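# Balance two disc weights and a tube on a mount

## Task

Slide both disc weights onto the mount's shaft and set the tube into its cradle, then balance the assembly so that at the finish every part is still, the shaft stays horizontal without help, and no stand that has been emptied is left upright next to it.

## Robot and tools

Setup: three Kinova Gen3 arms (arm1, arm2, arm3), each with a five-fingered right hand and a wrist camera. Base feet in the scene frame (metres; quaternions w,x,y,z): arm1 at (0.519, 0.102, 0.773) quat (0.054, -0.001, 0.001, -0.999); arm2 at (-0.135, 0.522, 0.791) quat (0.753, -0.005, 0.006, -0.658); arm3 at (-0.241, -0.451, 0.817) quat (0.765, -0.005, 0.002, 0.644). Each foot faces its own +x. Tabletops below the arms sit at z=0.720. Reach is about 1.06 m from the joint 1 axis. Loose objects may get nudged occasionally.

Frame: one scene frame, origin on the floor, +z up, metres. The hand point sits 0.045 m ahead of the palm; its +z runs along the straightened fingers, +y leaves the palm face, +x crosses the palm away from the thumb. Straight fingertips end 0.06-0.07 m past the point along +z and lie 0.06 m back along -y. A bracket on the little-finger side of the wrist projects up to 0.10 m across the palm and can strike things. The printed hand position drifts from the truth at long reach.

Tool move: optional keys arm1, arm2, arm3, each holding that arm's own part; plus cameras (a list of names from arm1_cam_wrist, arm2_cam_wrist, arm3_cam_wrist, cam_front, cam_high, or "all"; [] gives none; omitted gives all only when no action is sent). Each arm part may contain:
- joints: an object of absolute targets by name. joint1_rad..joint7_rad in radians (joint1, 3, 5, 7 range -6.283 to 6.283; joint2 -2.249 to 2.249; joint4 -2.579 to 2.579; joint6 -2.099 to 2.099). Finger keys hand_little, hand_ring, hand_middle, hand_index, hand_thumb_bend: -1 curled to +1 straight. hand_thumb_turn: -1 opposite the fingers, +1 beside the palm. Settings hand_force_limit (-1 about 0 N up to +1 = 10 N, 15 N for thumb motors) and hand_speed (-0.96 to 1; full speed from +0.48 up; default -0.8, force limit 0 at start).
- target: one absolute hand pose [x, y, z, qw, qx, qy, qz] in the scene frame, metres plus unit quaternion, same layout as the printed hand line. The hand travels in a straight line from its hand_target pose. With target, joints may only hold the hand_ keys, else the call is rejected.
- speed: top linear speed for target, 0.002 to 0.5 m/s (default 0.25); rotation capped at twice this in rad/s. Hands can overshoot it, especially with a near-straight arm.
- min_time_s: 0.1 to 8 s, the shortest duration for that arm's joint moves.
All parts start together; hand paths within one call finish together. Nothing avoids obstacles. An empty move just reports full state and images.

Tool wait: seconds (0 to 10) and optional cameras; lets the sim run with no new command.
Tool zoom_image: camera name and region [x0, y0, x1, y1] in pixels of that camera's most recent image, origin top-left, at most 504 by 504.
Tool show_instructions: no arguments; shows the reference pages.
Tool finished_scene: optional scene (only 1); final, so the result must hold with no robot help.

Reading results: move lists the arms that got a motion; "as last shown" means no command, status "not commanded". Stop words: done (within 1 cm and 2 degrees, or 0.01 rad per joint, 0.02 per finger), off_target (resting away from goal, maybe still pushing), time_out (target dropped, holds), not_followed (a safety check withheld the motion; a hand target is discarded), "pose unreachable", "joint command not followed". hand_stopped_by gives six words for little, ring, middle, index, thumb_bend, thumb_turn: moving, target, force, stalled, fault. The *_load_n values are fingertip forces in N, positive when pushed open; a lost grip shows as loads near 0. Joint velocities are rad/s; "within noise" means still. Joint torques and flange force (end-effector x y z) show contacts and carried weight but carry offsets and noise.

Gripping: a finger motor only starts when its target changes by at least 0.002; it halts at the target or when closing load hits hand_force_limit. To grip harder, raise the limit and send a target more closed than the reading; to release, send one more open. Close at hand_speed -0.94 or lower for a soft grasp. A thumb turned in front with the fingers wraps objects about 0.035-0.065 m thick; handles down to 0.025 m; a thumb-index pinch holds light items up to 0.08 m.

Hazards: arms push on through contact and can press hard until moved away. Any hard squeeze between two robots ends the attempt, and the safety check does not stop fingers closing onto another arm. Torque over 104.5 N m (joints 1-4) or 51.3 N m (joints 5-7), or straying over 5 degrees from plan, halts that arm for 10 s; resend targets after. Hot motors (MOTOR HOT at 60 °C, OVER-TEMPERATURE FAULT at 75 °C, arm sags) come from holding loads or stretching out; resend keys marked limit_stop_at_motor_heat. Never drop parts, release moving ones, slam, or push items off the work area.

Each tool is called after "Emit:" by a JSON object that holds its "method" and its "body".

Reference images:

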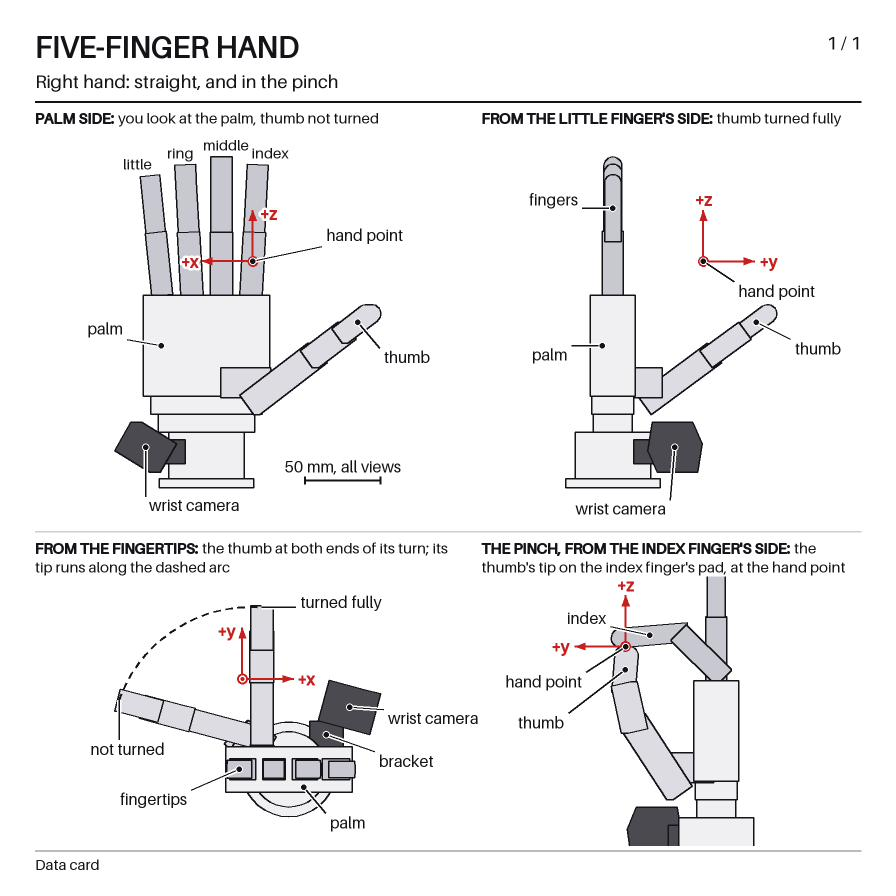

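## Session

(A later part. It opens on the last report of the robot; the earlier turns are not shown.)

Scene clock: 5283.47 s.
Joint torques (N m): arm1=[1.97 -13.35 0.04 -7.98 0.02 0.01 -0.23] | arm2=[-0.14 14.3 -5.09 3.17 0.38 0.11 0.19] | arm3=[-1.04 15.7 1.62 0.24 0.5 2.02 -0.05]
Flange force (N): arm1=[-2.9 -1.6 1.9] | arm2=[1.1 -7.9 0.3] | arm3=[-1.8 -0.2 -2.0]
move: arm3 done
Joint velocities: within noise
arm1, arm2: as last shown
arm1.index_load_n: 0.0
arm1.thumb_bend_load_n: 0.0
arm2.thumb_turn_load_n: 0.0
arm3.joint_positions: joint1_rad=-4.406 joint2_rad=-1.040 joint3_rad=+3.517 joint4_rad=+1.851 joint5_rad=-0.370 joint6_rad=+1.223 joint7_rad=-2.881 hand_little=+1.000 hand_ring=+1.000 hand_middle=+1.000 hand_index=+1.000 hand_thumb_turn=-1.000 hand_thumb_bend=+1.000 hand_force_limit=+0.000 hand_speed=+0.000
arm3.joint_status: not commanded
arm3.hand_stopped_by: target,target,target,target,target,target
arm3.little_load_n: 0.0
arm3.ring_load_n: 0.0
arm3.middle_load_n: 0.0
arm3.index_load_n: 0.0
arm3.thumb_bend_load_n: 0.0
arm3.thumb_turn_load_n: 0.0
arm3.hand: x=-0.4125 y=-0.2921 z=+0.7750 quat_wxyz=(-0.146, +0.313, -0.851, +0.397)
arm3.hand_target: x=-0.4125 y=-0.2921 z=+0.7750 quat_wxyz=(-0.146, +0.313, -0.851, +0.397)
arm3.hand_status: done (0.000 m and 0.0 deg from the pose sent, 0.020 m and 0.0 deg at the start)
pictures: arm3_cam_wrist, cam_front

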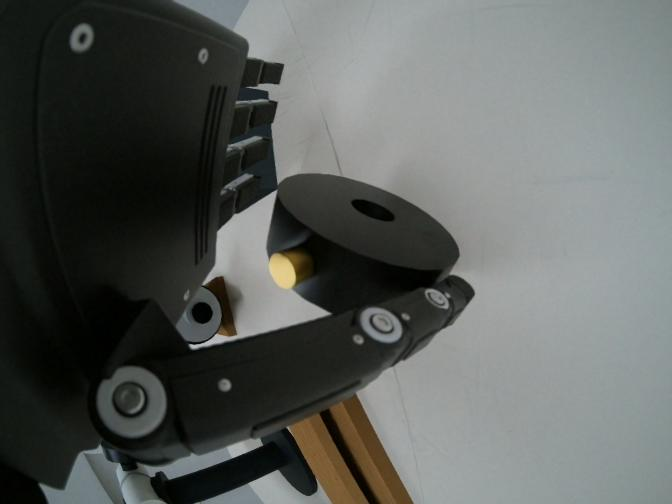

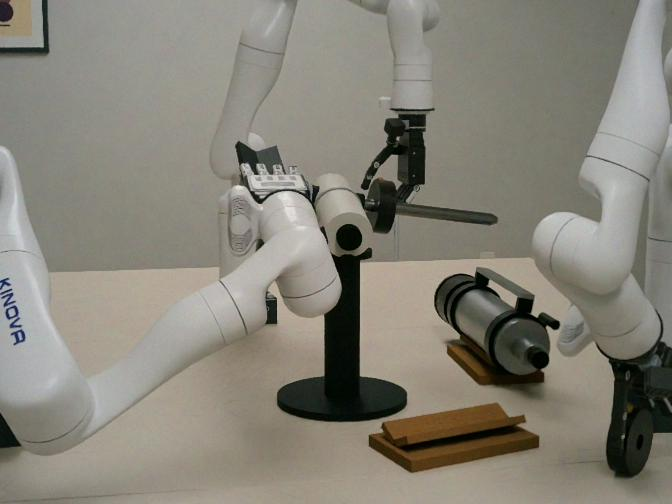

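Emit:
{"method": "move", "body": {"arm3": {"target":[-0.411,-0.2908,0.7555,0.1458,-0.3127,0.8507,-0.3967],"speed":0.05}, "cameras": ["cam_front","arm3_cam_wrist"]}}

Emit:
{"method": "zoom_image", "body": {"camera": "cam_front", "region": [572, 350, 672, 494]}}

Scene clock: 5297.47 s.
Joint torques (N m): arm1=[2.03 -13.33 0.06 -8.02 0.05 0.04 -0.2] | arm2=[-0.13 14.29 -5.14 3.22 0.38 0.12 0.23] | arm3=[-1.12 15.9 1.71 0.55 0.53 2.04 0.08]
Flange force (N): arm1=[-3.2 -1.7 2.1] | arm2=[1.3 -7.9 0.2] | arm3=[-1.6 0.1 -2.1]
move: arm3 done
Joint velocities: within noise
arm1, arm2: as last shown
arm1.ring_load_n: 0.0
arm3.joint_positions: joint1_rad=-4.395 joint2_rad=-1.085 joint3_rad=+3.506 joint4_rad=+1.839 joint5_rad=-0.382 joint6_rad=+1.191 joint7_rad=-2.871 hand_little=+1.000 hand_ring=+1.000 hand_middle=+1.000 hand_index=+1.000 hand_thumb_turn=-1.000 hand_thumb_bend=+1.000 hand_force_limit=+0.000 hand_speed=+0.000
arm3.joint_status: not commanded
arm3.hand_stopped_by: target,target,target,target,target,target
arm3.little_load_n: 0.0
arm3.ring_load_n: 0.0
arm3.middle_load_n: 0.0
arm3.index_load_n: 0.0
arm3.thumb_bend_load_n: 0.0
arm3.thumb_turn_load_n: 0.0
arm3.hand: x=-0.4110 y=-0.2908 z=+0.7555 quat_wxyz=(-0.146, +0.313, -0.851, +0.397)
arm3.hand_target: x=-0.4110 y=-0.2908 z=+0.7555 quat_wxyz=(-0.146, +0.313, -0.851, +0.397)
arm3.hand_status: done (0.000 m and 0.0 deg from the pose sent, 0.020 m and 0.0 deg at the start)
pictures: arm3_cam_wrist, cam_front

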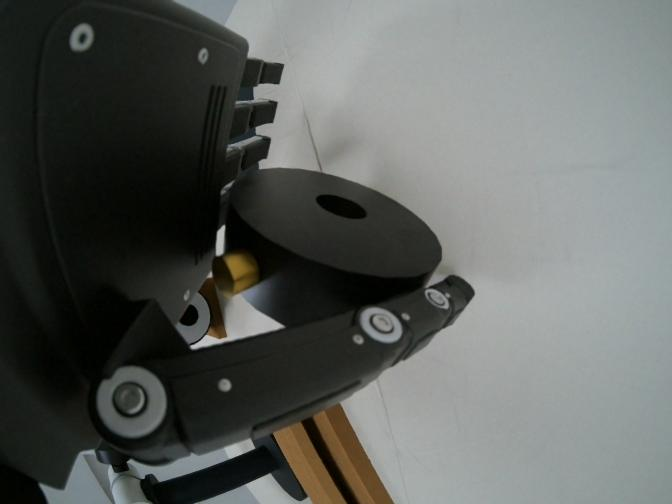

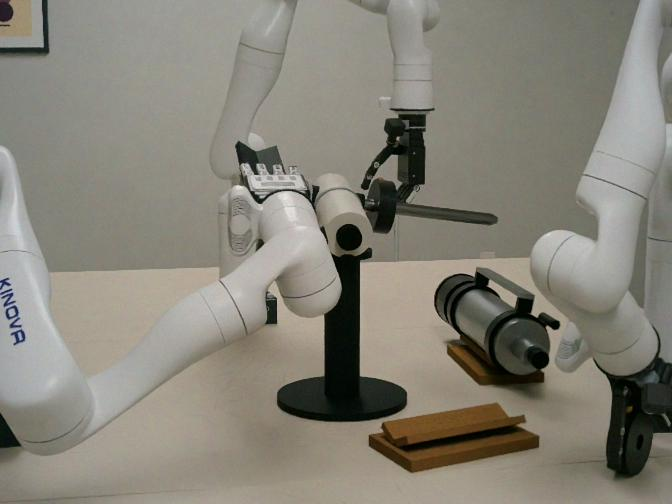

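Scaled by 3.500 from the camera's image (finer frame: 960x720).

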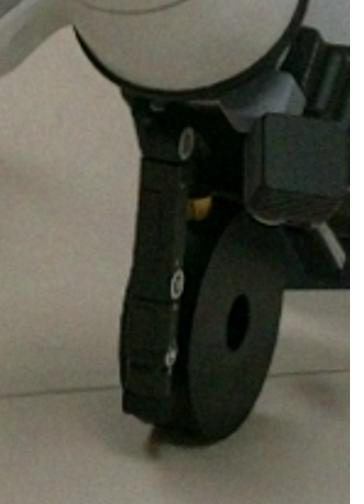

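Emit:
{"method": "move", "body": {"arm3": {"joints":{"hand_force_limit":0.6,"hand_speed":-0.88,"hand_index":0.1,"hand_middle":0.1}}, "cameras": ["arm3_cam_wrist"]}}

Scene clock: 5305.00 s.
Joint torques (N m): arm1=[2.02 -13.32 0.07 -7.96 0.03 0.04 -0.21] | arm2=[-0.13 14.3 -5.1 3.13 0.39 0.11 0.2] | arm3=[-0.83 16.58 2.23 -1.6 0.34 0.74 0.1]
Flange force (N): arm1=[-3.1 -1.7 1.9] | arm2=[1.0 -7.9 0.4] | arm3=[-1.2 -3.7 -0.5]
move: arm3 off_target
Joint velocities: within noise
arm1, arm2: as last shown
arm1.index_load_n: 0.5
arm3.joint_positions: joint1_rad=-4.395 joint2_rad=-1.085 joint3_rad=+3.506 joint4_rad=+1.839 joint5_rad=-0.382 joint6_rad=+1.191 joint7_rad=-2.871 hand_little=+1.000 hand_ring=+1.000 hand_middle=+0.335 hand_index=+0.334 hand_thumb_turn=-1.000 hand_thumb_bend=+1.000 hand_force_limit=+0.600 hand_speed=-0.880
arm3.joint_status: hand_middle off_target (ended at +0.335, target +0.100); hand_index off_target (ended at +0.334, target +0.100); the others done
arm3.hand_stopped_by: target,target,force,force,target,target
arm3.little_load_n: 0.0
arm3.ring_load_n: 0.0
arm3.middle_load_n: 8.0
arm3.index_load_n: 7.5
arm3.thumb_bend_load_n: 1.0
arm3.thumb_turn_load_n: 0.5
arm3.hand: x=-0.4110 y=-0.2908 z=+0.7555 quat_wxyz=(-0.146, +0.313, -0.851, +0.397)
arm3.hand_target: x=-0.4110 y=-0.2908 z=+0.7555 quat_wxyz=(-0.146, +0.313, -0.851, +0.397)
arm3.hand_status: not commanded

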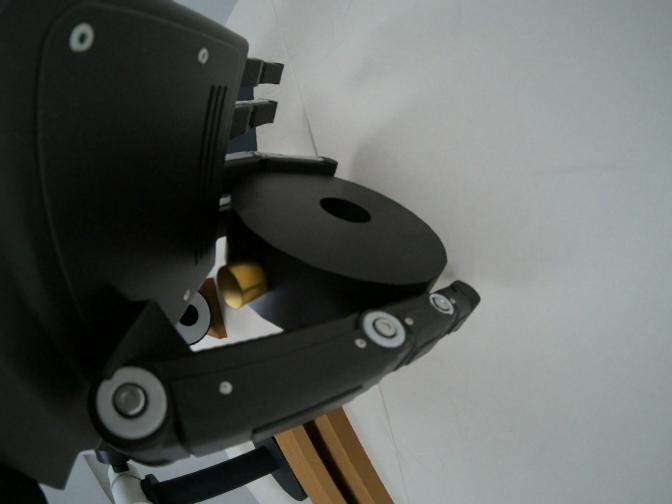

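Emit:
{"method": "move", "body": {"arm3": {"joints":{"hand_force_limit":0.62,"hand_thumb_bend":0.6}}, "cameras": ["arm3_cam_wrist"]}}

Scene clock: 5308.93 s.
Joint torques (N m): arm1=[2 -13.35 0.06 -8.06 0.06 0.03 -0.21] | arm2=[-0.14 14.21 -5.18 3.09 0.33 0.08 0.2] | arm3=[-0.89 16.2 2.06 -0.86 0.4 1.15 0.01]
Flange force (N): arm1=[-3.2 -1.6 2.1] | arm2=[0.9 -7.9 0.4] | arm3=[-1.4 -2.7 -1.2]
move: arm3 off_target
Joint velocities: within noise
arm1.joint_positions: joint1_rad=-0.700 joint2_rad=+0.300 joint3_rad=+0.000 joint4_rad=+1.700 joint5_rad=+0.000 joint6_rad=+1.140 joint7_rad=-5.500 hand_little=+0.000 hand_ring=+0.000 hand_middle=+0.000 hand_index=+0.000 hand_thumb_turn=-1.000 hand_thumb_bend=+0.500 hand_force_limit=-0.100 hand_speed=-0.850
arm1.joint_status: not commanded
arm1.hand_stopped_by: target,target,target,target,target,target
arm1.little_load_n: 0.0
arm1.ring_load_n: 0.0
arm1.middle_load_n: 0.0
arm1.index_load_n: 0.0
arm1.thumb_bend_load_n: 0.0
arm1.thumb_turn_load_n: 0.0
arm1.hand: x=+0.2473 y=-0.1171 z=+1.0069 quat_wxyz=(-0.002, -0.010, +1.000, +0.000)
arm1.hand_target: x=+0.2473 y=-0.1171 z=+1.0069 quat_wxyz=(-0.002, -0.010, +1.000, +0.000)
arm1.hand_status: not commanded
arm2.joint_positions: joint1_rad=-1.735 joint2_rad=-2.074 joint3_rad=+1.157 joint4_rad=+1.663 joint5_rad=+0.333 joint6_rad=+1.312 joint7_rad=+1.211 hand_little=+1.000 hand_ring=+1.000 hand_middle=+1.000 hand_index=+1.000 hand_thumb_turn=-1.000 hand_thumb_bend=+1.000 hand_force_limit=+0.300 hand_speed=-0.300
arm2.joint_status: not commanded
arm2.hand_stopped_by: target,target,target,target,target,target
arm2.little_load_n: 0.0
arm2.ring_load_n: 0.0
arm2.middle_load_n: 0.0
arm2.index_load_n: 0.0
arm2.thumb_bend_load_n: 0.0
arm2.thumb_turn_load_n: 0.5
arm2.hand: x=-0.0970 y=+0.1460 z=+1.0105 quat_wxyz=(-0.558, +0.435, -0.435, +0.557)
arm2.hand_target: x=-0.0970 y=+0.1460 z=+1.0105 quat_wxyz=(-0.558, +0.435, -0.435, +0.557)
arm2.hand_status: not commanded
arm3.joint_positions: joint1_rad=-4.395 joint2_rad=-1.085 joint3_rad=+3.506 joint4_rad=+1.839 joint5_rad=-0.382 joint6_rad=+1.191 joint7_rad=-2.871 hand_little=+1.000 hand_ring=+1.000 hand_middle=+0.335 hand_index=+0.334 hand_thumb_turn=-1.000 hand_thumb_bend=+0.911 hand_force_limit=+0.620 hand_speed=-0.880
arm3.joint_status: hand_thumb_bend off_target (ended at +0.911, target +0.600); the others done
arm3.hand_stopped_by: target,target,force,force,force,target
arm3.little_load_n: 0.0
arm3.ring_load_n: 0.0
arm3.middle_load_n: 8.5
arm3.index_load_n: 8.0
arm3.thumb_bend_load_n: 12.0
arm3.thumb_turn_load_n: 0.5
arm3.hand: x=-0.4110 y=-0.2908 z=+0.7555 quat_wxyz=(-0.146, +0.313, -0.851, +0.397)
arm3.hand_target: x=-0.4110 y=-0.2908 z=+0.7555 quat_wxyz=(-0.146, +0.313, -0.851, +0.397)
arm3.hand_status: not commanded

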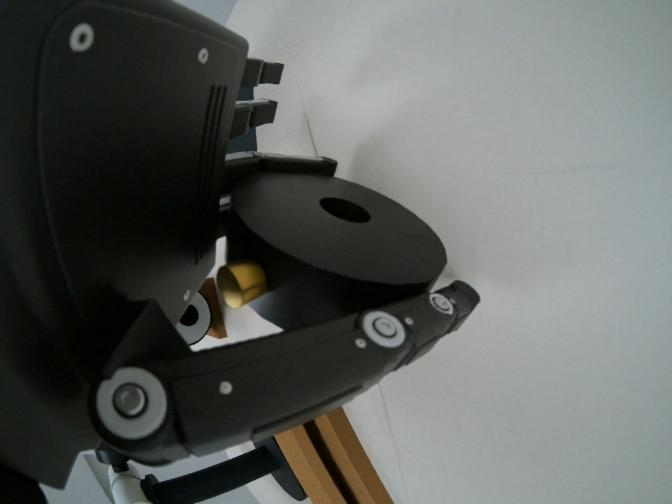

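Emit:
{"method": "move", "body": {"arm3": {"target":[-0.411,-0.2908,0.77,0.1458,-0.3127,0.8507,-0.3967],"speed":0.04}, "cameras": []}}

Emit:
{"method": "move", "body": {"arm3": {"target":[-0.411,-0.2908,0.83,0.1458,-0.3127,0.8507,-0.3967],"speed":0.1}, "cameras": ["arm3_cam_wrist"]}}

Scene clock: 5317.20 s.
Joint torques (N m): arm1=[2.01 -13.35 0.05 -8.01 0.03 0.03 -0.2] | arm2=[-0.08 14.24 -5.11 3.17 0.4 0.07 0.23] | arm3=[-1.19 18.23 2.37 1.64 1.09 4.13 -0.14]
Flange force (N): arm1=[-3.1 -1.7 2.0] | arm2=[1.3 -8.0 0.2] | arm3=[-1.8 8.4 4.8]
move: arm3 done
Joint velocities: within noise
arm1, arm2: as last shown
arm1.index_load_n: 0.5
arm2.ring_load_n: -0.5
arm2.index_load_n: 0.5
arm3.joint_positions: joint1_rad=-4.401 joint2_rad=-1.051 joint3_rad=+3.516 joint4_rad=+1.849 joint5_rad=-0.372 joint6_rad=+1.214 joint7_rad=-2.876 hand_little=+1.000 hand_ring=+1.000 hand_middle=+0.335 hand_index=+0.334 hand_thumb_turn=-1.000 hand_thumb_bend=+0.911 hand_force_limit=+0.620 hand_speed=-0.880
arm3.joint_status: not commanded
arm3.hand_stopped_by: target,target,force,force,force,target
arm3.little_load_n: 0.0
arm3.ring_load_n: 0.0
arm3.middle_load_n: 8.0
arm3.index_load_n: 8.0
arm3.thumb_bend_load_n: 12.0
arm3.thumb_turn_load_n: 0.5
arm3.hand: x=-0.4110 y=-0.2908 z=+0.7700 quat_wxyz=(-0.146, +0.313, -0.851, +0.397)
arm3.hand_target: x=-0.4110 y=-0.2908 z=+0.7700 quat_wxyz=(-0.146, +0.313, -0.851, +0.397)
arm3.hand_status: done (0.000 m and 0.0 deg from the pose sent, 0.014 m and 0.0 deg at the start)

Scene clock: 5318.33 s.
Joint torques (N m): arm1=[1.97 -13.33 0.04 -8.01 0.01 0.02 -0.22] | arm2=[-0.07 14.3 -5.19 3.12 0.38 0.08 0.21] | arm3=[-1.18 17.59 2.28 0.4 1.05 4.1 -0.22]
Flange force (N): arm1=[-3.0 -1.5 2.0] | arm2=[1.1 -7.8 0.4] | arm3=[-2.0 8.4 4.6]
move: arm3 done
Joint velocities: within noise
arm1, arm2: as last shown
arm1.index_load_n: 0.0
arm2.ring_load_n: 0.0
arm2.index_load_n: 0.0
arm2.thumb_turn_load_n: 0.0
arm3.joint_positions: joint1_rad=-4.425 joint2_rad=-0.915 joint3_rad=+3.554 joint4_rad=+1.871 joint5_rad=-0.325 joint6_rad=+1.324 joint7_rad=-2.901 hand_little=+1.000 hand_ring=+1.000 hand_middle=+0.335 hand_index=+0.334 hand_thumb_turn=-1.000 hand_thumb_bend=+0.911 hand_force_limit=+0.620 hand_speed=-0.880
arm3.joint_status: not commanded
arm3.hand_stopped_by: target,target,force,force,force,target
arm3.little_load_n: 0.0
arm3.ring_load_n: -0.5
arm3.middle_load_n: 8.5
arm3.index_load_n: 8.0
arm3.thumb_bend_load_n: 12.0
arm3.thumb_turn_load_n: 1.0
arm3.hand: x=-0.4110 y=-0.2908 z=+0.8300 quat_wxyz=(-0.146, +0.313, -0.851, +0.397)
arm3.hand_target: x=-0.4110 y=-0.2908 z=+0.8300 quat_wxyz=(-0.146, +0.313, -0.851, +0.397)
arm3.hand_status: done (0.000 m and 0.0 deg from the pose sent, 0.060 m and 0.0 deg at the start)

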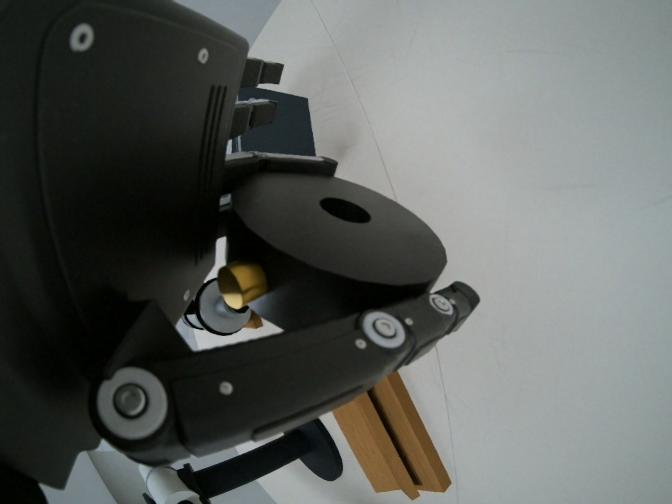

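Emit:
{"method": "move", "body": {"arm3": {"target":[-0.40,-0.30,1.05,0.1458,-0.3127,0.8507,-0.3967],"speed":0.2}, "cameras": []}}

Emit:
{"method": "move", "body": {"arm3": {"target":[-0.20,-0.33,1.08,-0.0381,0.7146,-0.6974,-0.0391],"speed":0.2}, "cameras": ["arm3_cam_wrist","cam_high","cam_front"]}}

Scene clock: 5327.83 s.
Joint torques (N m): arm1=[1.99 -13.29 0.07 -8.02 0.03 0.04 -0.2] | arm2=[-0.12 14.25 -5.1 3.13 0.36 0.11 0.19] | arm3=[-1.03 13.78 1.43 -4.8 0.69 4.2 -0.18]
Flange force (N): arm1=[-3.2 -1.6 2.0] | arm2=[1.1 -7.9 0.4] | arm3=[-1.9 7.3 5.5]
move: arm3 done
Joint velocities: within noise
arm1, arm2: as last shown
arm1.thumb_turn_load_n: -0.5
arm2.index_load_n: 0.5
arm3.joint_positions: joint1_rad=-4.515 joint2_rad=-0.465 joint3_rad=+3.657 joint4_rad=+1.759 joint5_rad=-0.169 joint6_rad=+1.845 joint7_rad=-3.037 hand_little=+1.000 hand_ring=+1.000 hand_middle=+0.335 hand_index=+0.334 hand_thumb_turn=-1.000 hand_thumb_bend=+0.911 hand_force_limit=+0.620 hand_speed=-0.880
arm3.joint_status: not commanded
arm3.hand_stopped_by: target,target,force,force,force,target
arm3.little_load_n: 0.0
arm3.ring_load_n: 0.0
arm3.middle_load_n: 8.5
arm3.index_load_n: 8.0
arm3.thumb_bend_load_n: 12.0
arm3.thumb_turn_load_n: 1.0
arm3.hand: x=-0.4000 y=-0.3000 z=+1.0500 quat_wxyz=(-0.146, +0.313, -0.851, +0.397)
arm3.hand_target: x=-0.4000 y=-0.3000 z=+1.0500 quat_wxyz=(-0.146, +0.313, -0.851, +0.397)
arm3.hand_status: done (0.000 m and 0.0 deg from the pose sent, 0.220 m and 0.0 deg at the start)

Scene clock: 5331.57 s.
Joint torques (N m): arm1=[2 -13.29 0.08 -7.99 0.04 0.03 -0.19] | arm2=[-0.17 14.27 -5.08 3.14 0.35 0.15 0.2] | arm3=[-1.02 5.34 -0.57 -7.16 0.48 2.69 -0.05]
Flange force (N): arm1=[-3.2 -1.6 1.9] | arm2=[1.0 -7.9 0.4] | arm3=[-2.8 3.8 8.5]
move: arm3 not_followed
Joint velocities: within noise
arm1, arm2: as last shown
arm1.index_load_n: 0.5
arm1.thumb_turn_load_n: 0.0
arm2.index_load_n: 0.0
arm3.joint_positions: joint1_rad=-4.628 joint2_rad=-0.003 joint3_rad=+3.634 joint4_rad=+2.078 joint5_rad=+0.065 joint6_rad=+1.611 joint7_rad=-2.939 hand_little=+1.000 hand_ring=+1.000 hand_middle=+0.335 hand_index=+0.334 hand_thumb_turn=-1.000 hand_thumb_bend=+0.911 hand_force_limit=+0.620 hand_speed=-0.880
arm3.joint_status: not commanded
arm3.hand_stopped_by: target,target,force,force,force,target
arm3.little_load_n: 0.0
arm3.ring_load_n: 0.0
arm3.middle_load_n: 8.5
arm3.index_load_n: 8.0
arm3.thumb_bend_load_n: 12.0
arm3.thumb_turn_load_n: 1.0
arm3.hand: x=-0.3296 y=-0.3105 z=+1.0602 quat_wxyz=(-0.113, +0.478, -0.834, +0.254)
arm3.hand_target: x=-0.3296 y=-0.3105 z=+1.0602 quat_wxyz=(-0.113, +0.478, -0.834, +0.254)
arm3.hand_status: not_followed (0.133 m and 47.0 deg from the pose sent, 0.204 m and 72.4 deg at the start; pose on its path clipped on 43 of 98 steps)
pictures: arm3_cam_wrist, cam_front, cam_high
pose unreachable (arm3 arm): on one or more control steps of this call this arm could not follow its commanded pose, so it was not sent that pose on those steps. On the call's last step it was still not sent that pose. It may still have moved: this result reports where it is.
cause: moving toward the commanded pose would bring two parts of the arm too close to each other (its hand and another part of the arm, 10 mm apart when it was first held).

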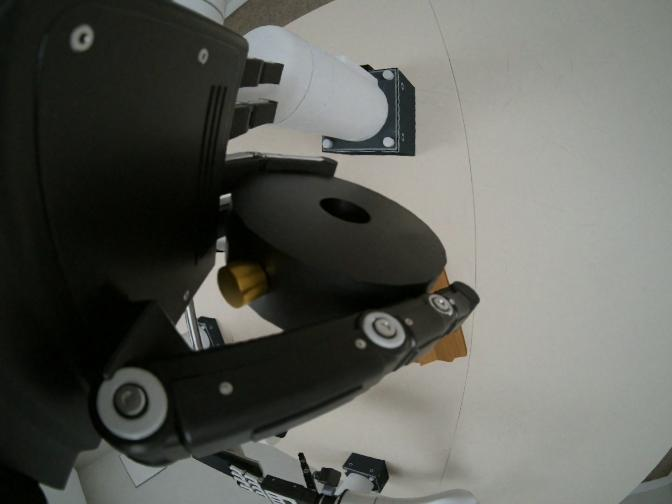

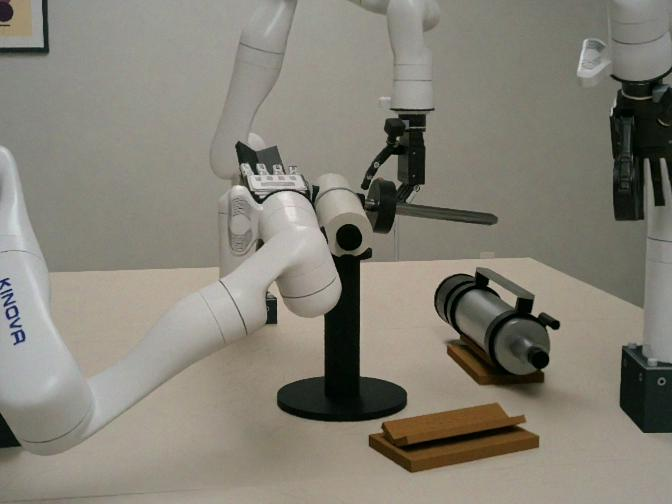

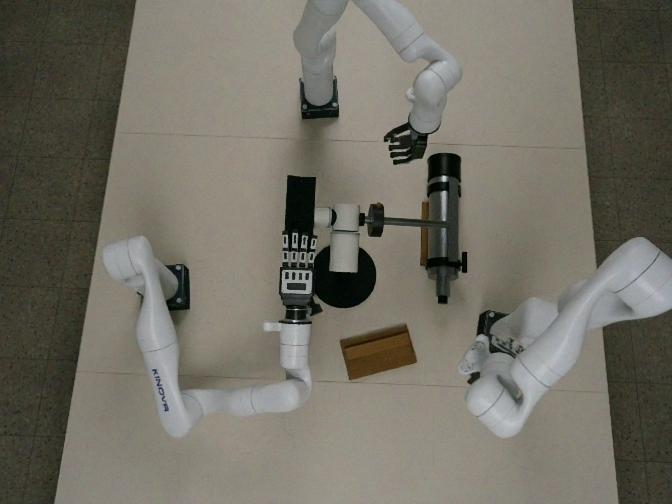

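Emit:
{"method": "move", "body": {"arm3": {"target":[-0.40,-0.20,1.08,-0.1458,0.3127,-0.8507,0.3967],"speed":0.2}, "cameras": []}}

Emit:
{"method": "move", "body": {"arm3": {"target":[-0.33,-0.17,1.12,-0.0381,0.7146,-0.6974,-0.0391],"speed":0.2}, "cameras": ["cam_high","cam_front"]}}

Scene clock: 5341.83 s.
Joint torques (N m): arm1=[2.03 -13.29 0.05 -7.94 0.02 0.03 -0.21] | arm2=[-0.14 14.28 -5.08 3.18 0.4 0.07 0.23] | arm3=[-1.1 17.17 2.61 -5.89 1.36 4.01 -0.18]
Flange force (N): arm1=[-3.1 -1.8 1.8] | arm2=[1.2 -8.0 0.1] | arm3=[-2.0 7.5 5.7]
move: arm3 done
Joint velocities: within noise
arm1, arm2: as last shown
arm1.index_load_n: 0.0
arm1.thumb_bend_load_n: -0.5
arm3.joint_positions: joint1_rad=-4.345 joint2_rad=-0.594 joint3_rad=+3.713 joint4_rad=+1.452 joint5_rad=-0.085 joint6_rad=+2.022 joint7_rad=-2.843 hand_little=+1.000 hand_ring=+1.000 hand_middle=+0.335 hand_index=+0.334 hand_thumb_turn=-1.000 hand_thumb_bend=+0.911 hand_force_limit=+0.620 hand_speed=-0.880
arm3.joint_status: not commanded
arm3.hand_stopped_by: target,target,force,force,force,target
arm3.little_load_n: 0.0
arm3.ring_load_n: 0.0
arm3.middle_load_n: 8.5
arm3.index_load_n: 8.0
arm3.thumb_bend_load_n: 12.0
arm3.thumb_turn_load_n: 1.0
arm3.hand: x=-0.4000 y=-0.2000 z=+1.0800 quat_wxyz=(-0.146, +0.313, -0.851, +0.397)
arm3.hand_target: x=-0.4000 y=-0.2000 z=+1.0800 quat_wxyz=(-0.146, +0.313, -0.851, +0.397)
arm3.hand_status: done (0.000 m and 0.0 deg from the pose sent, 0.133 m and 25.5 deg at the start)

Scene clock: 5345.57 s.
Joint torques (N m): arm1=[2.05 -13.32 0.09 -7.98 0.03 0.02 -0.2] | arm2=[-0.17 14.28 -5.12 3.2 0.38 0.12 0.16] | arm3=[-0.93 1.99 -2.78 -11.78 -0.13 -0.93 -0.03]
Flange force (N): arm1=[-3.1 -1.8 1.9] | arm2=[1.2 -7.8 0.2] | arm3=[1.8 -2.5 9.8]
move: arm3 done
Joint velocities: within noise
arm1, arm2: as last shown
arm1.ring_load_n: 0.5
arm3.joint_positions: joint1_rad=-4.411 joint2_rad=+0.304 joint3_rad=+3.818 joint4_rad=+2.011 joint5_rad=+0.244 joint6_rad=+1.266 joint7_rad=-2.041 hand_little=+1.000 hand_ring=+1.000 hand_middle=+0.335 hand_index=+0.334 hand_thumb_turn=-1.000 hand_thumb_bend=+0.911 hand_force_limit=+0.620 hand_speed=-0.880
arm3.joint_status: not commanded
arm3.hand_stopped_by: target,target,force,force,force,target
arm3.little_load_n: 0.0
arm3.ring_load_n: 0.0
arm3.middle_load_n: 9.0
arm3.index_load_n: 8.0
arm3.thumb_bend_load_n: 11.5
arm3.thumb_turn_load_n: 0.0
arm3.hand: x=-0.3300 y=-0.1700 z=+1.1200 quat_wxyz=(-0.038, +0.715, -0.697, -0.039)
arm3.hand_target: x=-0.3300 y=-0.1700 z=+1.1200 quat_wxyz=(-0.038, +0.715, -0.697, -0.039)
arm3.hand_status: done (0.000 m and 0.0 deg from the pose sent, 0.086 m and 72.4 deg at the start)
pictures: cam_front, cam_high

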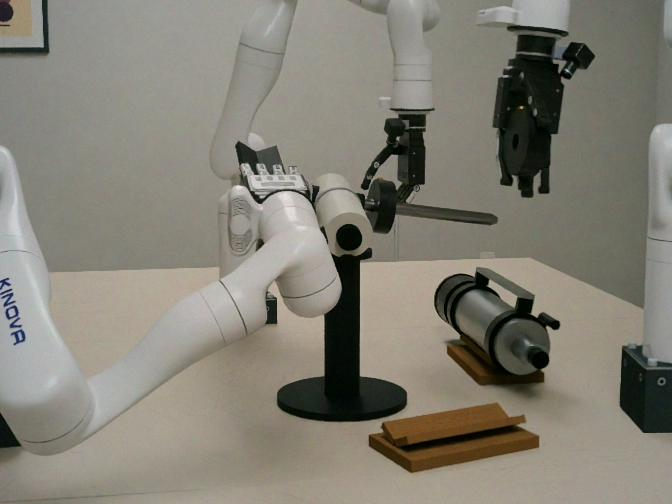

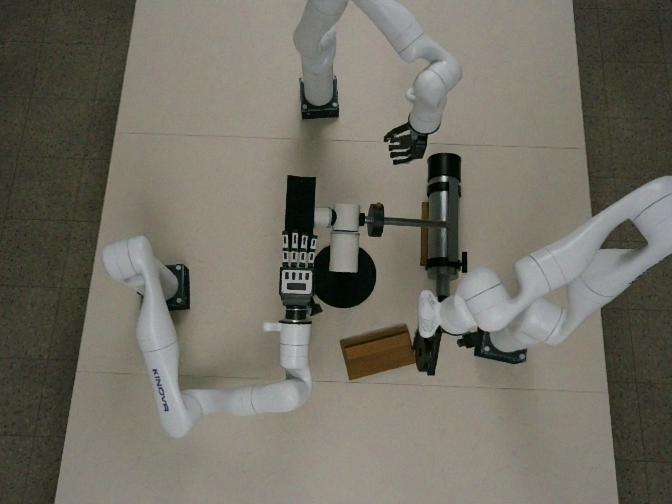

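Emit:
{"method": "move", "body": {"arm3": {"target":[-0.12,-0.26,1.10,-0.0381,0.7146,-0.6974,-0.0391],"speed":0.2}, "cameras": []}}

Emit:
{"method": "move", "body": {"arm3": {"target":[-0.04,-0.335,1.03,-0.0381,0.7146,-0.6974,-0.0391],"speed":0.2}, "cameras": ["cam_high","cam_front"]}}

Scene clock: 5358.97 s.
Joint torques (N m): arm1=[2.02 -13.35 0.01 -8 0.03 0.04 -0.2] | arm2=[-0.12 14.28 -5.09 3.22 0.43 0.11 0.2] | arm3=[-0.98 -8.14 -6.66 -10.23 -0.52 -0.87 -0.03]
Flange force (N): arm1=[-3.1 -1.7 2.0] | arm2=[1.3 -8.0 0.1] | arm3=[3.5 -2.3 10.7]
move: arm3 done
Joint velocities: within noise
arm1, arm2: as last shown
arm1.ring_load_n: 0.0
arm3.joint_positions: joint1_rad=-4.218 joint2_rad=+0.772 joint3_rad=+4.012 joint4_rad=+2.051 joint5_rad=+0.577 joint6_rad=+1.521 joint7_rad=-1.703 hand_little=+1.000 hand_ring=+1.000 hand_middle=+0.335 hand_index=+0.334 hand_thumb_turn=-1.000 hand_thumb_bend=+0.911 hand_force_limit=+0.620 hand_speed=-0.880
arm3.joint_status: not commanded
arm3.hand_stopped_by: target,target,force,force,force,target
arm3.little_load_n: 0.5
arm3.ring_load_n: 0.0
arm3.middle_load_n: 9.0
arm3.index_load_n: 8.5
arm3.thumb_bend_load_n: 11.5
arm3.thumb_turn_load_n: 0.0
arm3.hand: x=-0.1200 y=-0.2600 z=+1.1000 quat_wxyz=(-0.038, +0.715, -0.697, -0.039)
arm3.hand_target: x=-0.1200 y=-0.2600 z=+1.1000 quat_wxyz=(-0.038, +0.715, -0.697, -0.039)
arm3.hand_status: done (0.000 m and 0.0 deg from the pose sent, 0.229 m and 0.0 deg at the start)

Scene clock: 5360.17 s.
Joint torques (N m): arm1=[1.99 -13.33 0.07 -8.02 0.04 0 -0.19] | arm2=[-0.14 14.3 -5.13 3.18 0.36 0.14 0.21] | arm3=[-0.84 -12.76 -8.19 -8.02 -0.63 -0.72 0.02]
Flange force (N): arm1=[-3.1 -1.6 1.9] | arm2=[1.1 -7.8 0.3] | arm3=[4.1 -2.1 11.4]
move: arm3 done
Joint velocities: within noise
arm1.joint_positions: joint1_rad=-0.700 joint2_rad=+0.300 joint3_rad=+0.000 joint4_rad=+1.700 joint5_rad=+0.000 joint6_rad=+1.140 joint7_rad=-5.500 hand_little=+0.000 hand_ring=+0.000 hand_middle=+0.000 hand_index=+0.000 hand_thumb_turn=-1.000 hand_thumb_bend=+0.500 hand_force_limit=-0.100 hand_speed=-0.850
arm1.joint_status: not commanded
arm1.hand_stopped_by: target,target,target,target,target,target
arm1.little_load_n: 0.0
arm1.ring_load_n: 0.0
arm1.middle_load_n: 0.0
arm1.index_load_n: 0.0
arm1.thumb_bend_load_n: 0.0
arm1.thumb_turn_load_n: 0.0
arm1.hand: x=+0.2473 y=-0.1171 z=+1.0069 quat_wxyz=(-0.002, -0.010, +1.000, +0.000)
arm1.hand_target: x=+0.2473 y=-0.1171 z=+1.0069 quat_wxyz=(-0.002, -0.010, +1.000, +0.000)
arm1.hand_status: not commanded
arm2.joint_positions: joint1_rad=-1.735 joint2_rad=-2.074 joint3_rad=+1.157 joint4_rad=+1.663 joint5_rad=+0.333 joint6_rad=+1.312 joint7_rad=+1.211 hand_little=+1.000 hand_ring=+1.000 hand_middle=+1.000 hand_index=+1.000 hand_thumb_turn=-1.000 hand_thumb_bend=+1.000 hand_force_limit=+0.300 hand_speed=-0.300
arm2.joint_status: not commanded
arm2.hand_stopped_by: target,target,target,target,target,target
arm2.little_load_n: 0.0
arm2.ring_load_n: 0.0
arm2.middle_load_n: 0.0
arm2.index_load_n: 0.5
arm2.thumb_bend_load_n: 0.0
arm2.thumb_turn_load_n: 0.0
arm2.hand: x=-0.0970 y=+0.1460 z=+1.0105 quat_wxyz=(-0.558, +0.435, -0.435, +0.557)
arm2.hand_target: x=-0.0970 y=+0.1460 z=+1.0105 quat_wxyz=(-0.558, +0.435, -0.435, +0.557)
arm2.hand_status: not commanded
arm3.joint_positions: joint1_rad=-4.094 joint2_rad=+1.036 joint3_rad=+4.146 joint4_rad=+2.121 joint5_rad=+0.812 joint6_rad=+1.579 joint7_rad=-1.516 hand_little=+1.000 hand_ring=+1.000 hand_middle=+0.335 hand_index=+0.334 hand_thumb_turn=-1.000 hand_thumb_bend=+0.911 hand_force_limit=+0.620 hand_speed=-0.880
arm3.joint_status: not commanded
arm3.hand_stopped_by: target,target,force,force,force,target
arm3.little_load_n: 0.0
arm3.ring_load_n: 0.0
arm3.middle_load_n: 9.0
arm3.index_load_n: 8.5
arm3.thumb_bend_load_n: 12.0
arm3.thumb_turn_load_n: 0.0
arm3.hand: x=-0.0400 y=-0.3350 z=+1.0300 quat_wxyz=(-0.038, +0.715, -0.697, -0.039)
arm3.hand_target: x=-0.0400 y=-0.3350 z=+1.0300 quat_wxyz=(-0.038, +0.715, -0.697, -0.039)
arm3.hand_status: done (0.000 m and 0.0 deg from the pose sent, 0.130 m and 0.0 deg at the start)
pictures: cam_front, cam_high

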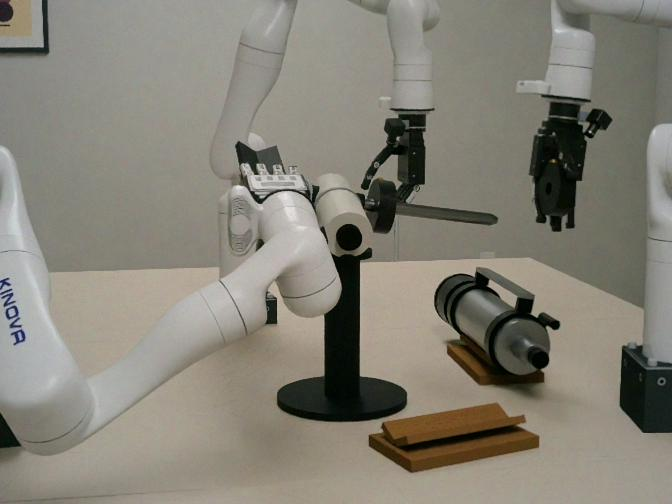

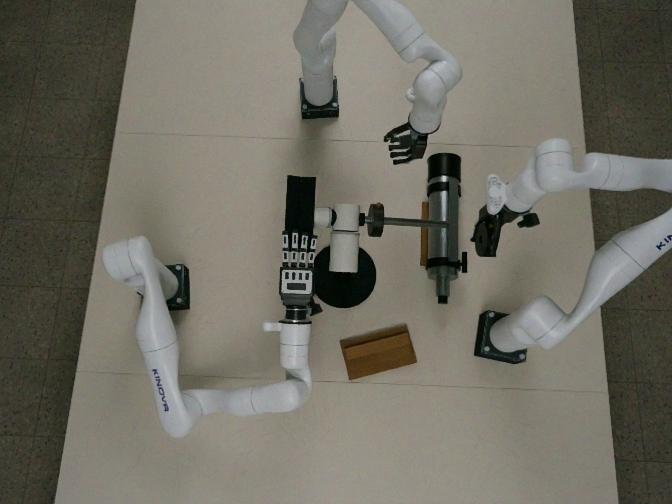

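Emit:
{"method": "move", "body": {"arm3": {"target":[0.0135,-0.335,0.98,-0.0381,0.7146,-0.6974,-0.0391],"speed":0.12}, "cameras": []}}

Emit:
{"method": "move", "body": {"arm3": {"target":[0.0135,-0.290,0.9775,-0.0381,0.7146,-0.6974,-0.0391],"speed":0.08}, "cameras": ["cam_high","cam_front","arm3_cam_wrist"]}}

Emit:
{"method": "zoom_image", "body": {"camera": "cam_front", "region": [460, 150, 560, 260]}}

Emit:
{"method": "zoom_image", "body": {"camera": "cam_high", "region": [400, 180, 500, 260]}}

Scene clock: 5369.93 s.
Joint torques (N m): arm1=[2 -13.3 0.06 -7.99 0.03 0.04 -0.2] | arm2=[-0.11 14.28 -5.08 3.15 0.37 0.11 0.17] | arm3=[-0.82 -15.09 -9.63 -6.18 -0.71 -0.69 -0.08]
Flange force (N): arm1=[-3.2 -1.6 2.0] | arm2=[1.2 -7.9 0.3] | arm3=[4.0 -2.1 11.9]
move: arm3 done
Joint velocities: within noise
arm1, arm2: as last shown
arm1.middle_load_n: 0.5
arm3.joint_positions: joint1_rad=-4.158 joint2_rad=+1.150 joint3_rad=+4.319 joint4_rad=+2.079 joint5_rad=+0.994 joint6_rad=+1.561 joint7_rad=-1.445 hand_little=+1.000 hand_ring=+1.000 hand_middle=+0.335 hand_index=+0.334 hand_thumb_turn=-1.000 hand_thumb_bend=+0.911 hand_force_limit=+0.620 hand_speed=-0.880
arm3.joint_status: not commanded
arm3.hand_stopped_by: target,target,force,force,force,target
arm3.little_load_n: 0.0
arm3.ring_load_n: 0.0
arm3.middle_load_n: 9.5
arm3.index_load_n: 8.5
arm3.thumb_bend_load_n: 12.0
arm3.thumb_turn_load_n: 0.0
arm3.hand: x=+0.0135 y=-0.3350 z=+0.9800 quat_wxyz=(-0.038, +0.715, -0.697, -0.039)
arm3.hand_target: x=+0.0135 y=-0.3350 z=+0.9800 quat_wxyz=(-0.038, +0.715, -0.697, -0.039)
arm3.hand_status: done (0.000 m and 0.0 deg from the pose sent, 0.073 m and 0.0 deg at the start)

Scene clock: 5371.00 s.
Joint torques (N m): arm1=[2.06 -13.34 0.09 -7.97 0.03 0.04 -0.21] | arm2=[-0.06 14.26 -5.11 3.17 0.37 0.11 0.23] | arm3=[-0.83 -15.23 -9.92 -6.2 -0.63 -0.73 0.01]
Flange force (N): arm1=[-3.1 -1.8 1.9] | arm2=[1.3 -8.0 0.3] | arm3=[3.6 -2.0 12.1]
move: arm3 done
Joint velocities: within noise
arm1, arm2: as last shown
arm1.ring_load_n: 0.5
arm2.index_load_n: 0.0
arm3.joint_positions: joint1_rad=-4.291 joint2_rad=+1.122 joint3_rad=+4.369 joint4_rad=+2.055 joint5_rad=+1.009 joint6_rad=+1.519 joint7_rad=-1.535 hand_little=+1.000 hand_ring=+1.000 hand_middle=+0.335 hand_index=+0.334 hand_thumb_turn=-1.000 hand_thumb_bend=+0.911 hand_force_limit=+0.620 hand_speed=-0.880
arm3.joint_status: not commanded
arm3.hand_stopped_by: target,target,force,force,force,target
arm3.little_load_n: 0.0
arm3.ring_load_n: 0.0
arm3.middle_load_n: 9.5
arm3.index_load_n: 8.0
arm3.thumb_bend_load_n: 12.0
arm3.thumb_turn_load_n: 0.0
arm3.hand: x=+0.0135 y=-0.2900 z=+0.9775 quat_wxyz=(-0.038, +0.715, -0.697, -0.039)
arm3.hand_target: x=+0.0135 y=-0.2900 z=+0.9775 quat_wxyz=(-0.038, +0.715, -0.697, -0.039)
arm3.hand_status: done (0.000 m and 0.0 deg from the pose sent, 0.045 m and 0.0 deg at the start)
pictures: arm3_cam_wrist, cam_front, cam_high

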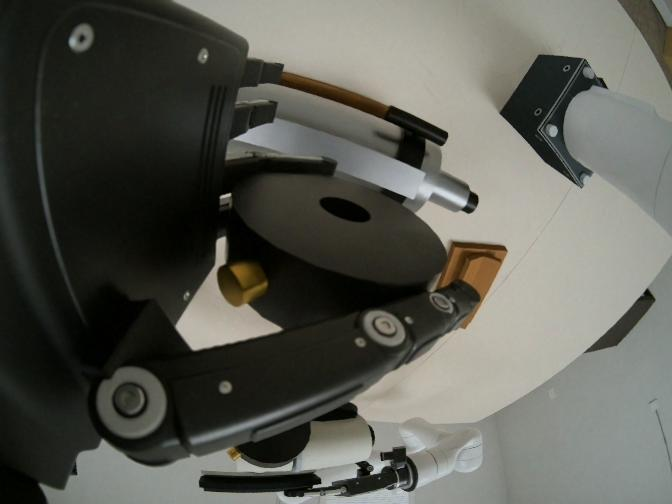

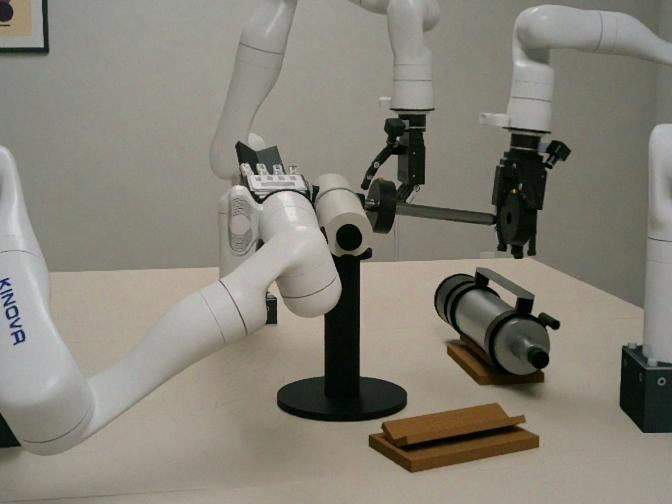

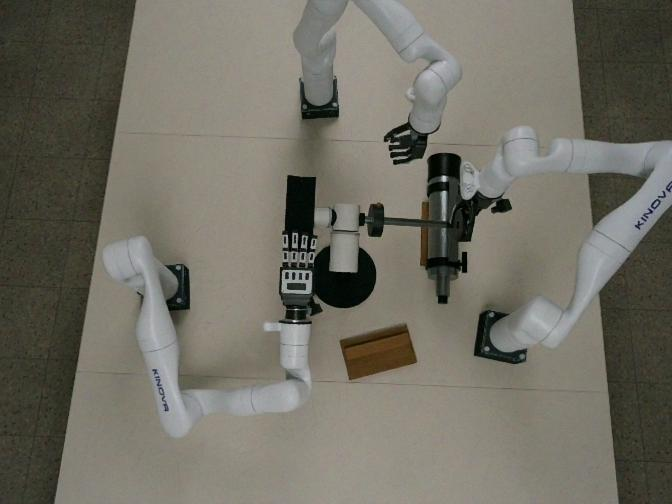

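Scaled by 4.582 from the camera's image (finer frame: 960x720).

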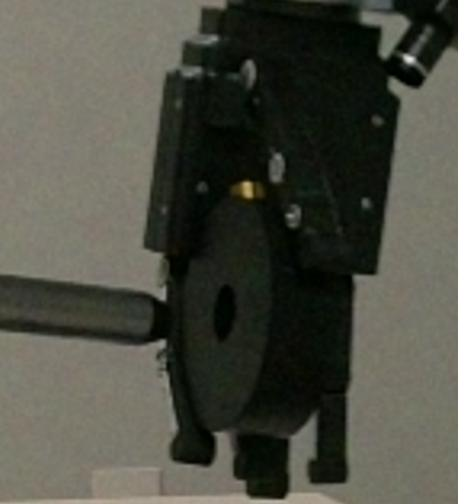

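Scaled by 5.040 from the camera's image (finer frame: 960x720).

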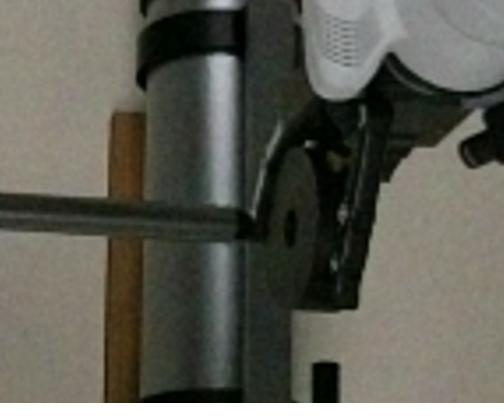

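Emit:
{"method": "move", "body": {"arm3": {"target":[0.0142,-0.274,0.977,-0.0381,0.7146,-0.6974,-0.0391],"speed":0.05}, "cameras": ["cam_high","cam_front"]}}

Emit:
{"method": "zoom_image", "body": {"camera": "cam_front", "region": [460, 180, 530, 250]}}

Emit:
{"method": "zoom_image", "body": {"camera": "cam_high", "region": [420, 195, 480, 255]}}

Scene clock: 5386.23 s.
Joint torques (N m): arm1=[2.04 -13.34 0.03 -8.01 0.03 0.03 -0.22] | arm2=[-0.12 14.24 -5.13 3.17 0.41 0.12 0.21] | arm3=[-0.81 -15.5 -10.04 -6.06 -0.59 -0.76 -0.03]
Flange force (N): arm1=[-3.1 -1.7 2.0] | arm2=[1.2 -8.0 0.3] | arm3=[3.5 -2.5 12.0]
move: arm3 done
Joint velocities: within noise
arm1, arm2: as last shown
arm1.middle_load_n: 0.0
arm3.joint_positions: joint1_rad=-4.339 joint2_rad=+1.114 joint3_rad=+4.388 joint4_rad=+2.039 joint5_rad=+1.015 joint6_rad=+1.508 joint7_rad=-1.561 hand_little=+1.000 hand_ring=+1.000 hand_middle=+0.335 hand_index=+0.334 hand_thumb_turn=-1.000 hand_thumb_bend=+0.911 hand_force_limit=+0.620 hand_speed=-0.880
arm3.joint_status: not commanded
arm3.hand_stopped_by: target,target,force,force,force,target
arm3.little_load_n: 0.0
arm3.ring_load_n: 0.0
arm3.middle_load_n: 9.0
arm3.index_load_n: 8.5
arm3.thumb_bend_load_n: 12.0
arm3.thumb_turn_load_n: 0.0
arm3.hand: x=+0.0142 y=-0.2740 z=+0.9770 quat_wxyz=(-0.038, +0.715, -0.697, -0.039)
arm3.hand_target: x=+0.0142 y=-0.2740 z=+0.9770 quat_wxyz=(-0.038, +0.715, -0.697, -0.039)
arm3.hand_status: done (0.000 m and 0.0 deg from the pose sent, 0.016 m and 0.0 deg at the start)
pictures: cam_front, cam_high

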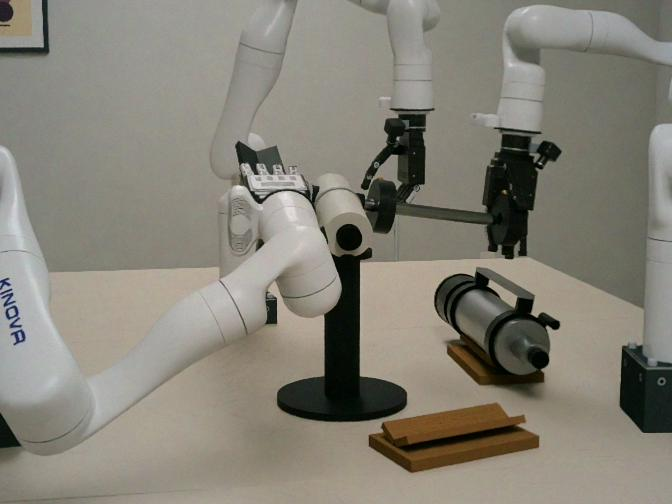

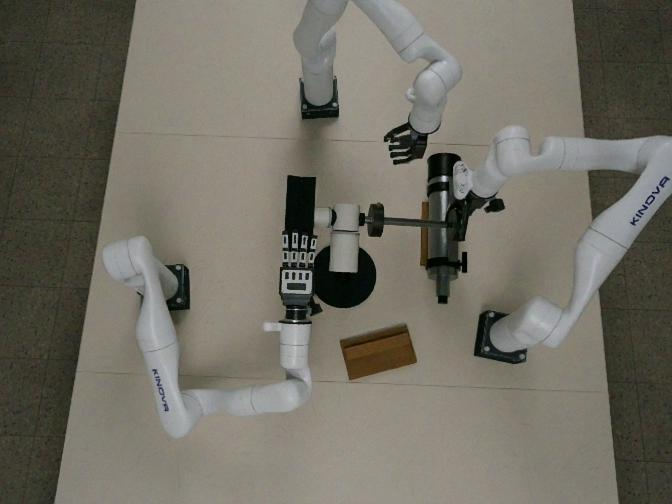

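Scaled by 7.200 from the camera's image (finer frame: 960x720).

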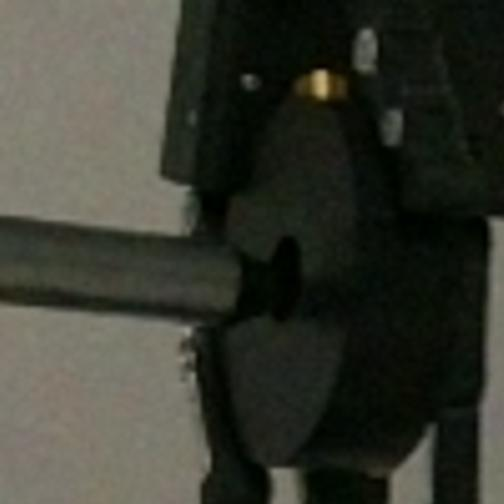

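Scaled by 8.400 from the camera's image (finer frame: 960x720).

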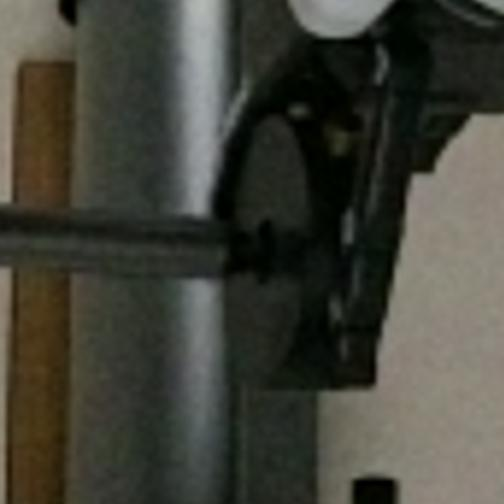

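Emit:
{"method": "move", "body": {"arm3": {"target":[0.0145,-0.272,0.9745,-0.0381,0.7146,-0.6974,-0.0391],"speed":0.04}, "cameras": ["cam_high","cam_front"]}}

Emit:
{"method": "zoom_image", "body": {"camera": "cam_front", "region": [450, 180, 520, 250]}}

Scene clock: 5401.80 s.
Joint torques (N m): arm1=[1.99 -13.29 0.08 -7.98 0.04 0.04 -0.19] | arm2=[-0.13 14.31 -5.09 3.15 0.41 0.13 0.18] | arm3=[-0.79 -15.44 -10.14 -5.95 -0.67 -0.76 -0.03]
Flange force (N): arm1=[-3.2 -1.6 1.9] | arm2=[1.1 -7.9 0.3] | arm3=[3.2 -2.7 12.1]
move: arm3 done
Joint velocities: within noise
arm1, arm2: as last shown
arm1.ring_load_n: 0.0
arm2.little_load_n: -0.5
arm2.index_load_n: 0.5
arm3.joint_positions: joint1_rad=-4.346 joint2_rad=+1.117 joint3_rad=+4.395 joint4_rad=+2.040 joint5_rad=+1.021 joint6_rad=+1.504 joint7_rad=-1.566 hand_little=+1.000 hand_ring=+1.000 hand_middle=+0.335 hand_index=+0.334 hand_thumb_turn=-1.000 hand_thumb_bend=+0.911 hand_force_limit=+0.620 hand_speed=-0.880
arm3.joint_status: not commanded
arm3.hand_stopped_by: target,target,force,force,force,target
arm3.little_load_n: 0.5
arm3.ring_load_n: 0.0
arm3.middle_load_n: 9.0
arm3.index_load_n: 8.5
arm3.thumb_bend_load_n: 11.5
arm3.thumb_turn_load_n: 0.0
arm3.hand: x=+0.0145 y=-0.2720 z=+0.9745 quat_wxyz=(-0.038, +0.715, -0.697, -0.039)
arm3.hand_target: x=+0.0145 y=-0.2720 z=+0.9745 quat_wxyz=(-0.038, +0.715, -0.697, -0.039)
arm3.hand_status: done (0.000 m and 0.0 deg from the pose sent, 0.003 m and 0.0 deg at the start)
pictures: cam_front, cam_high

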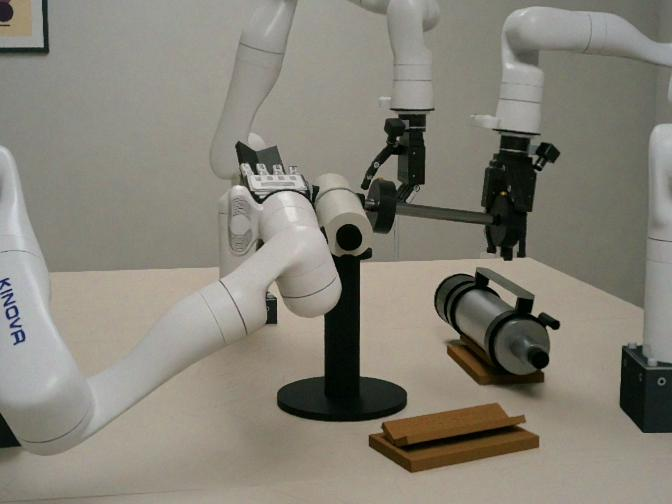

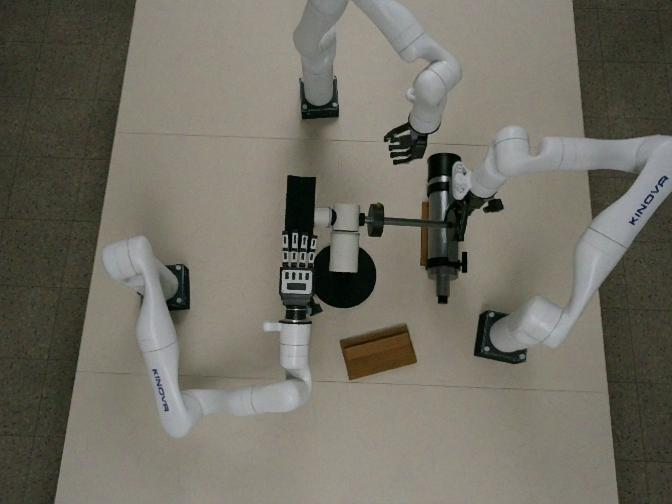

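Scaled by 7.200 from the camera's image (finer frame: 960x720).

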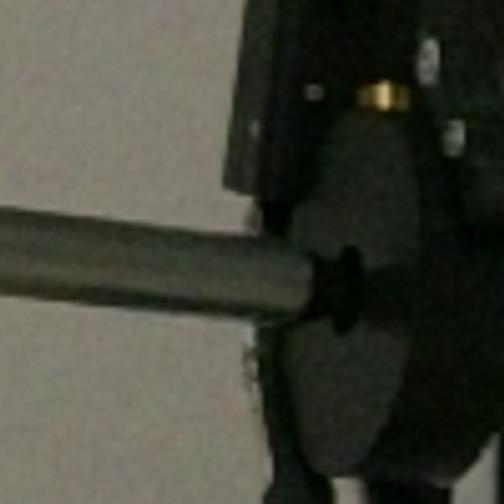

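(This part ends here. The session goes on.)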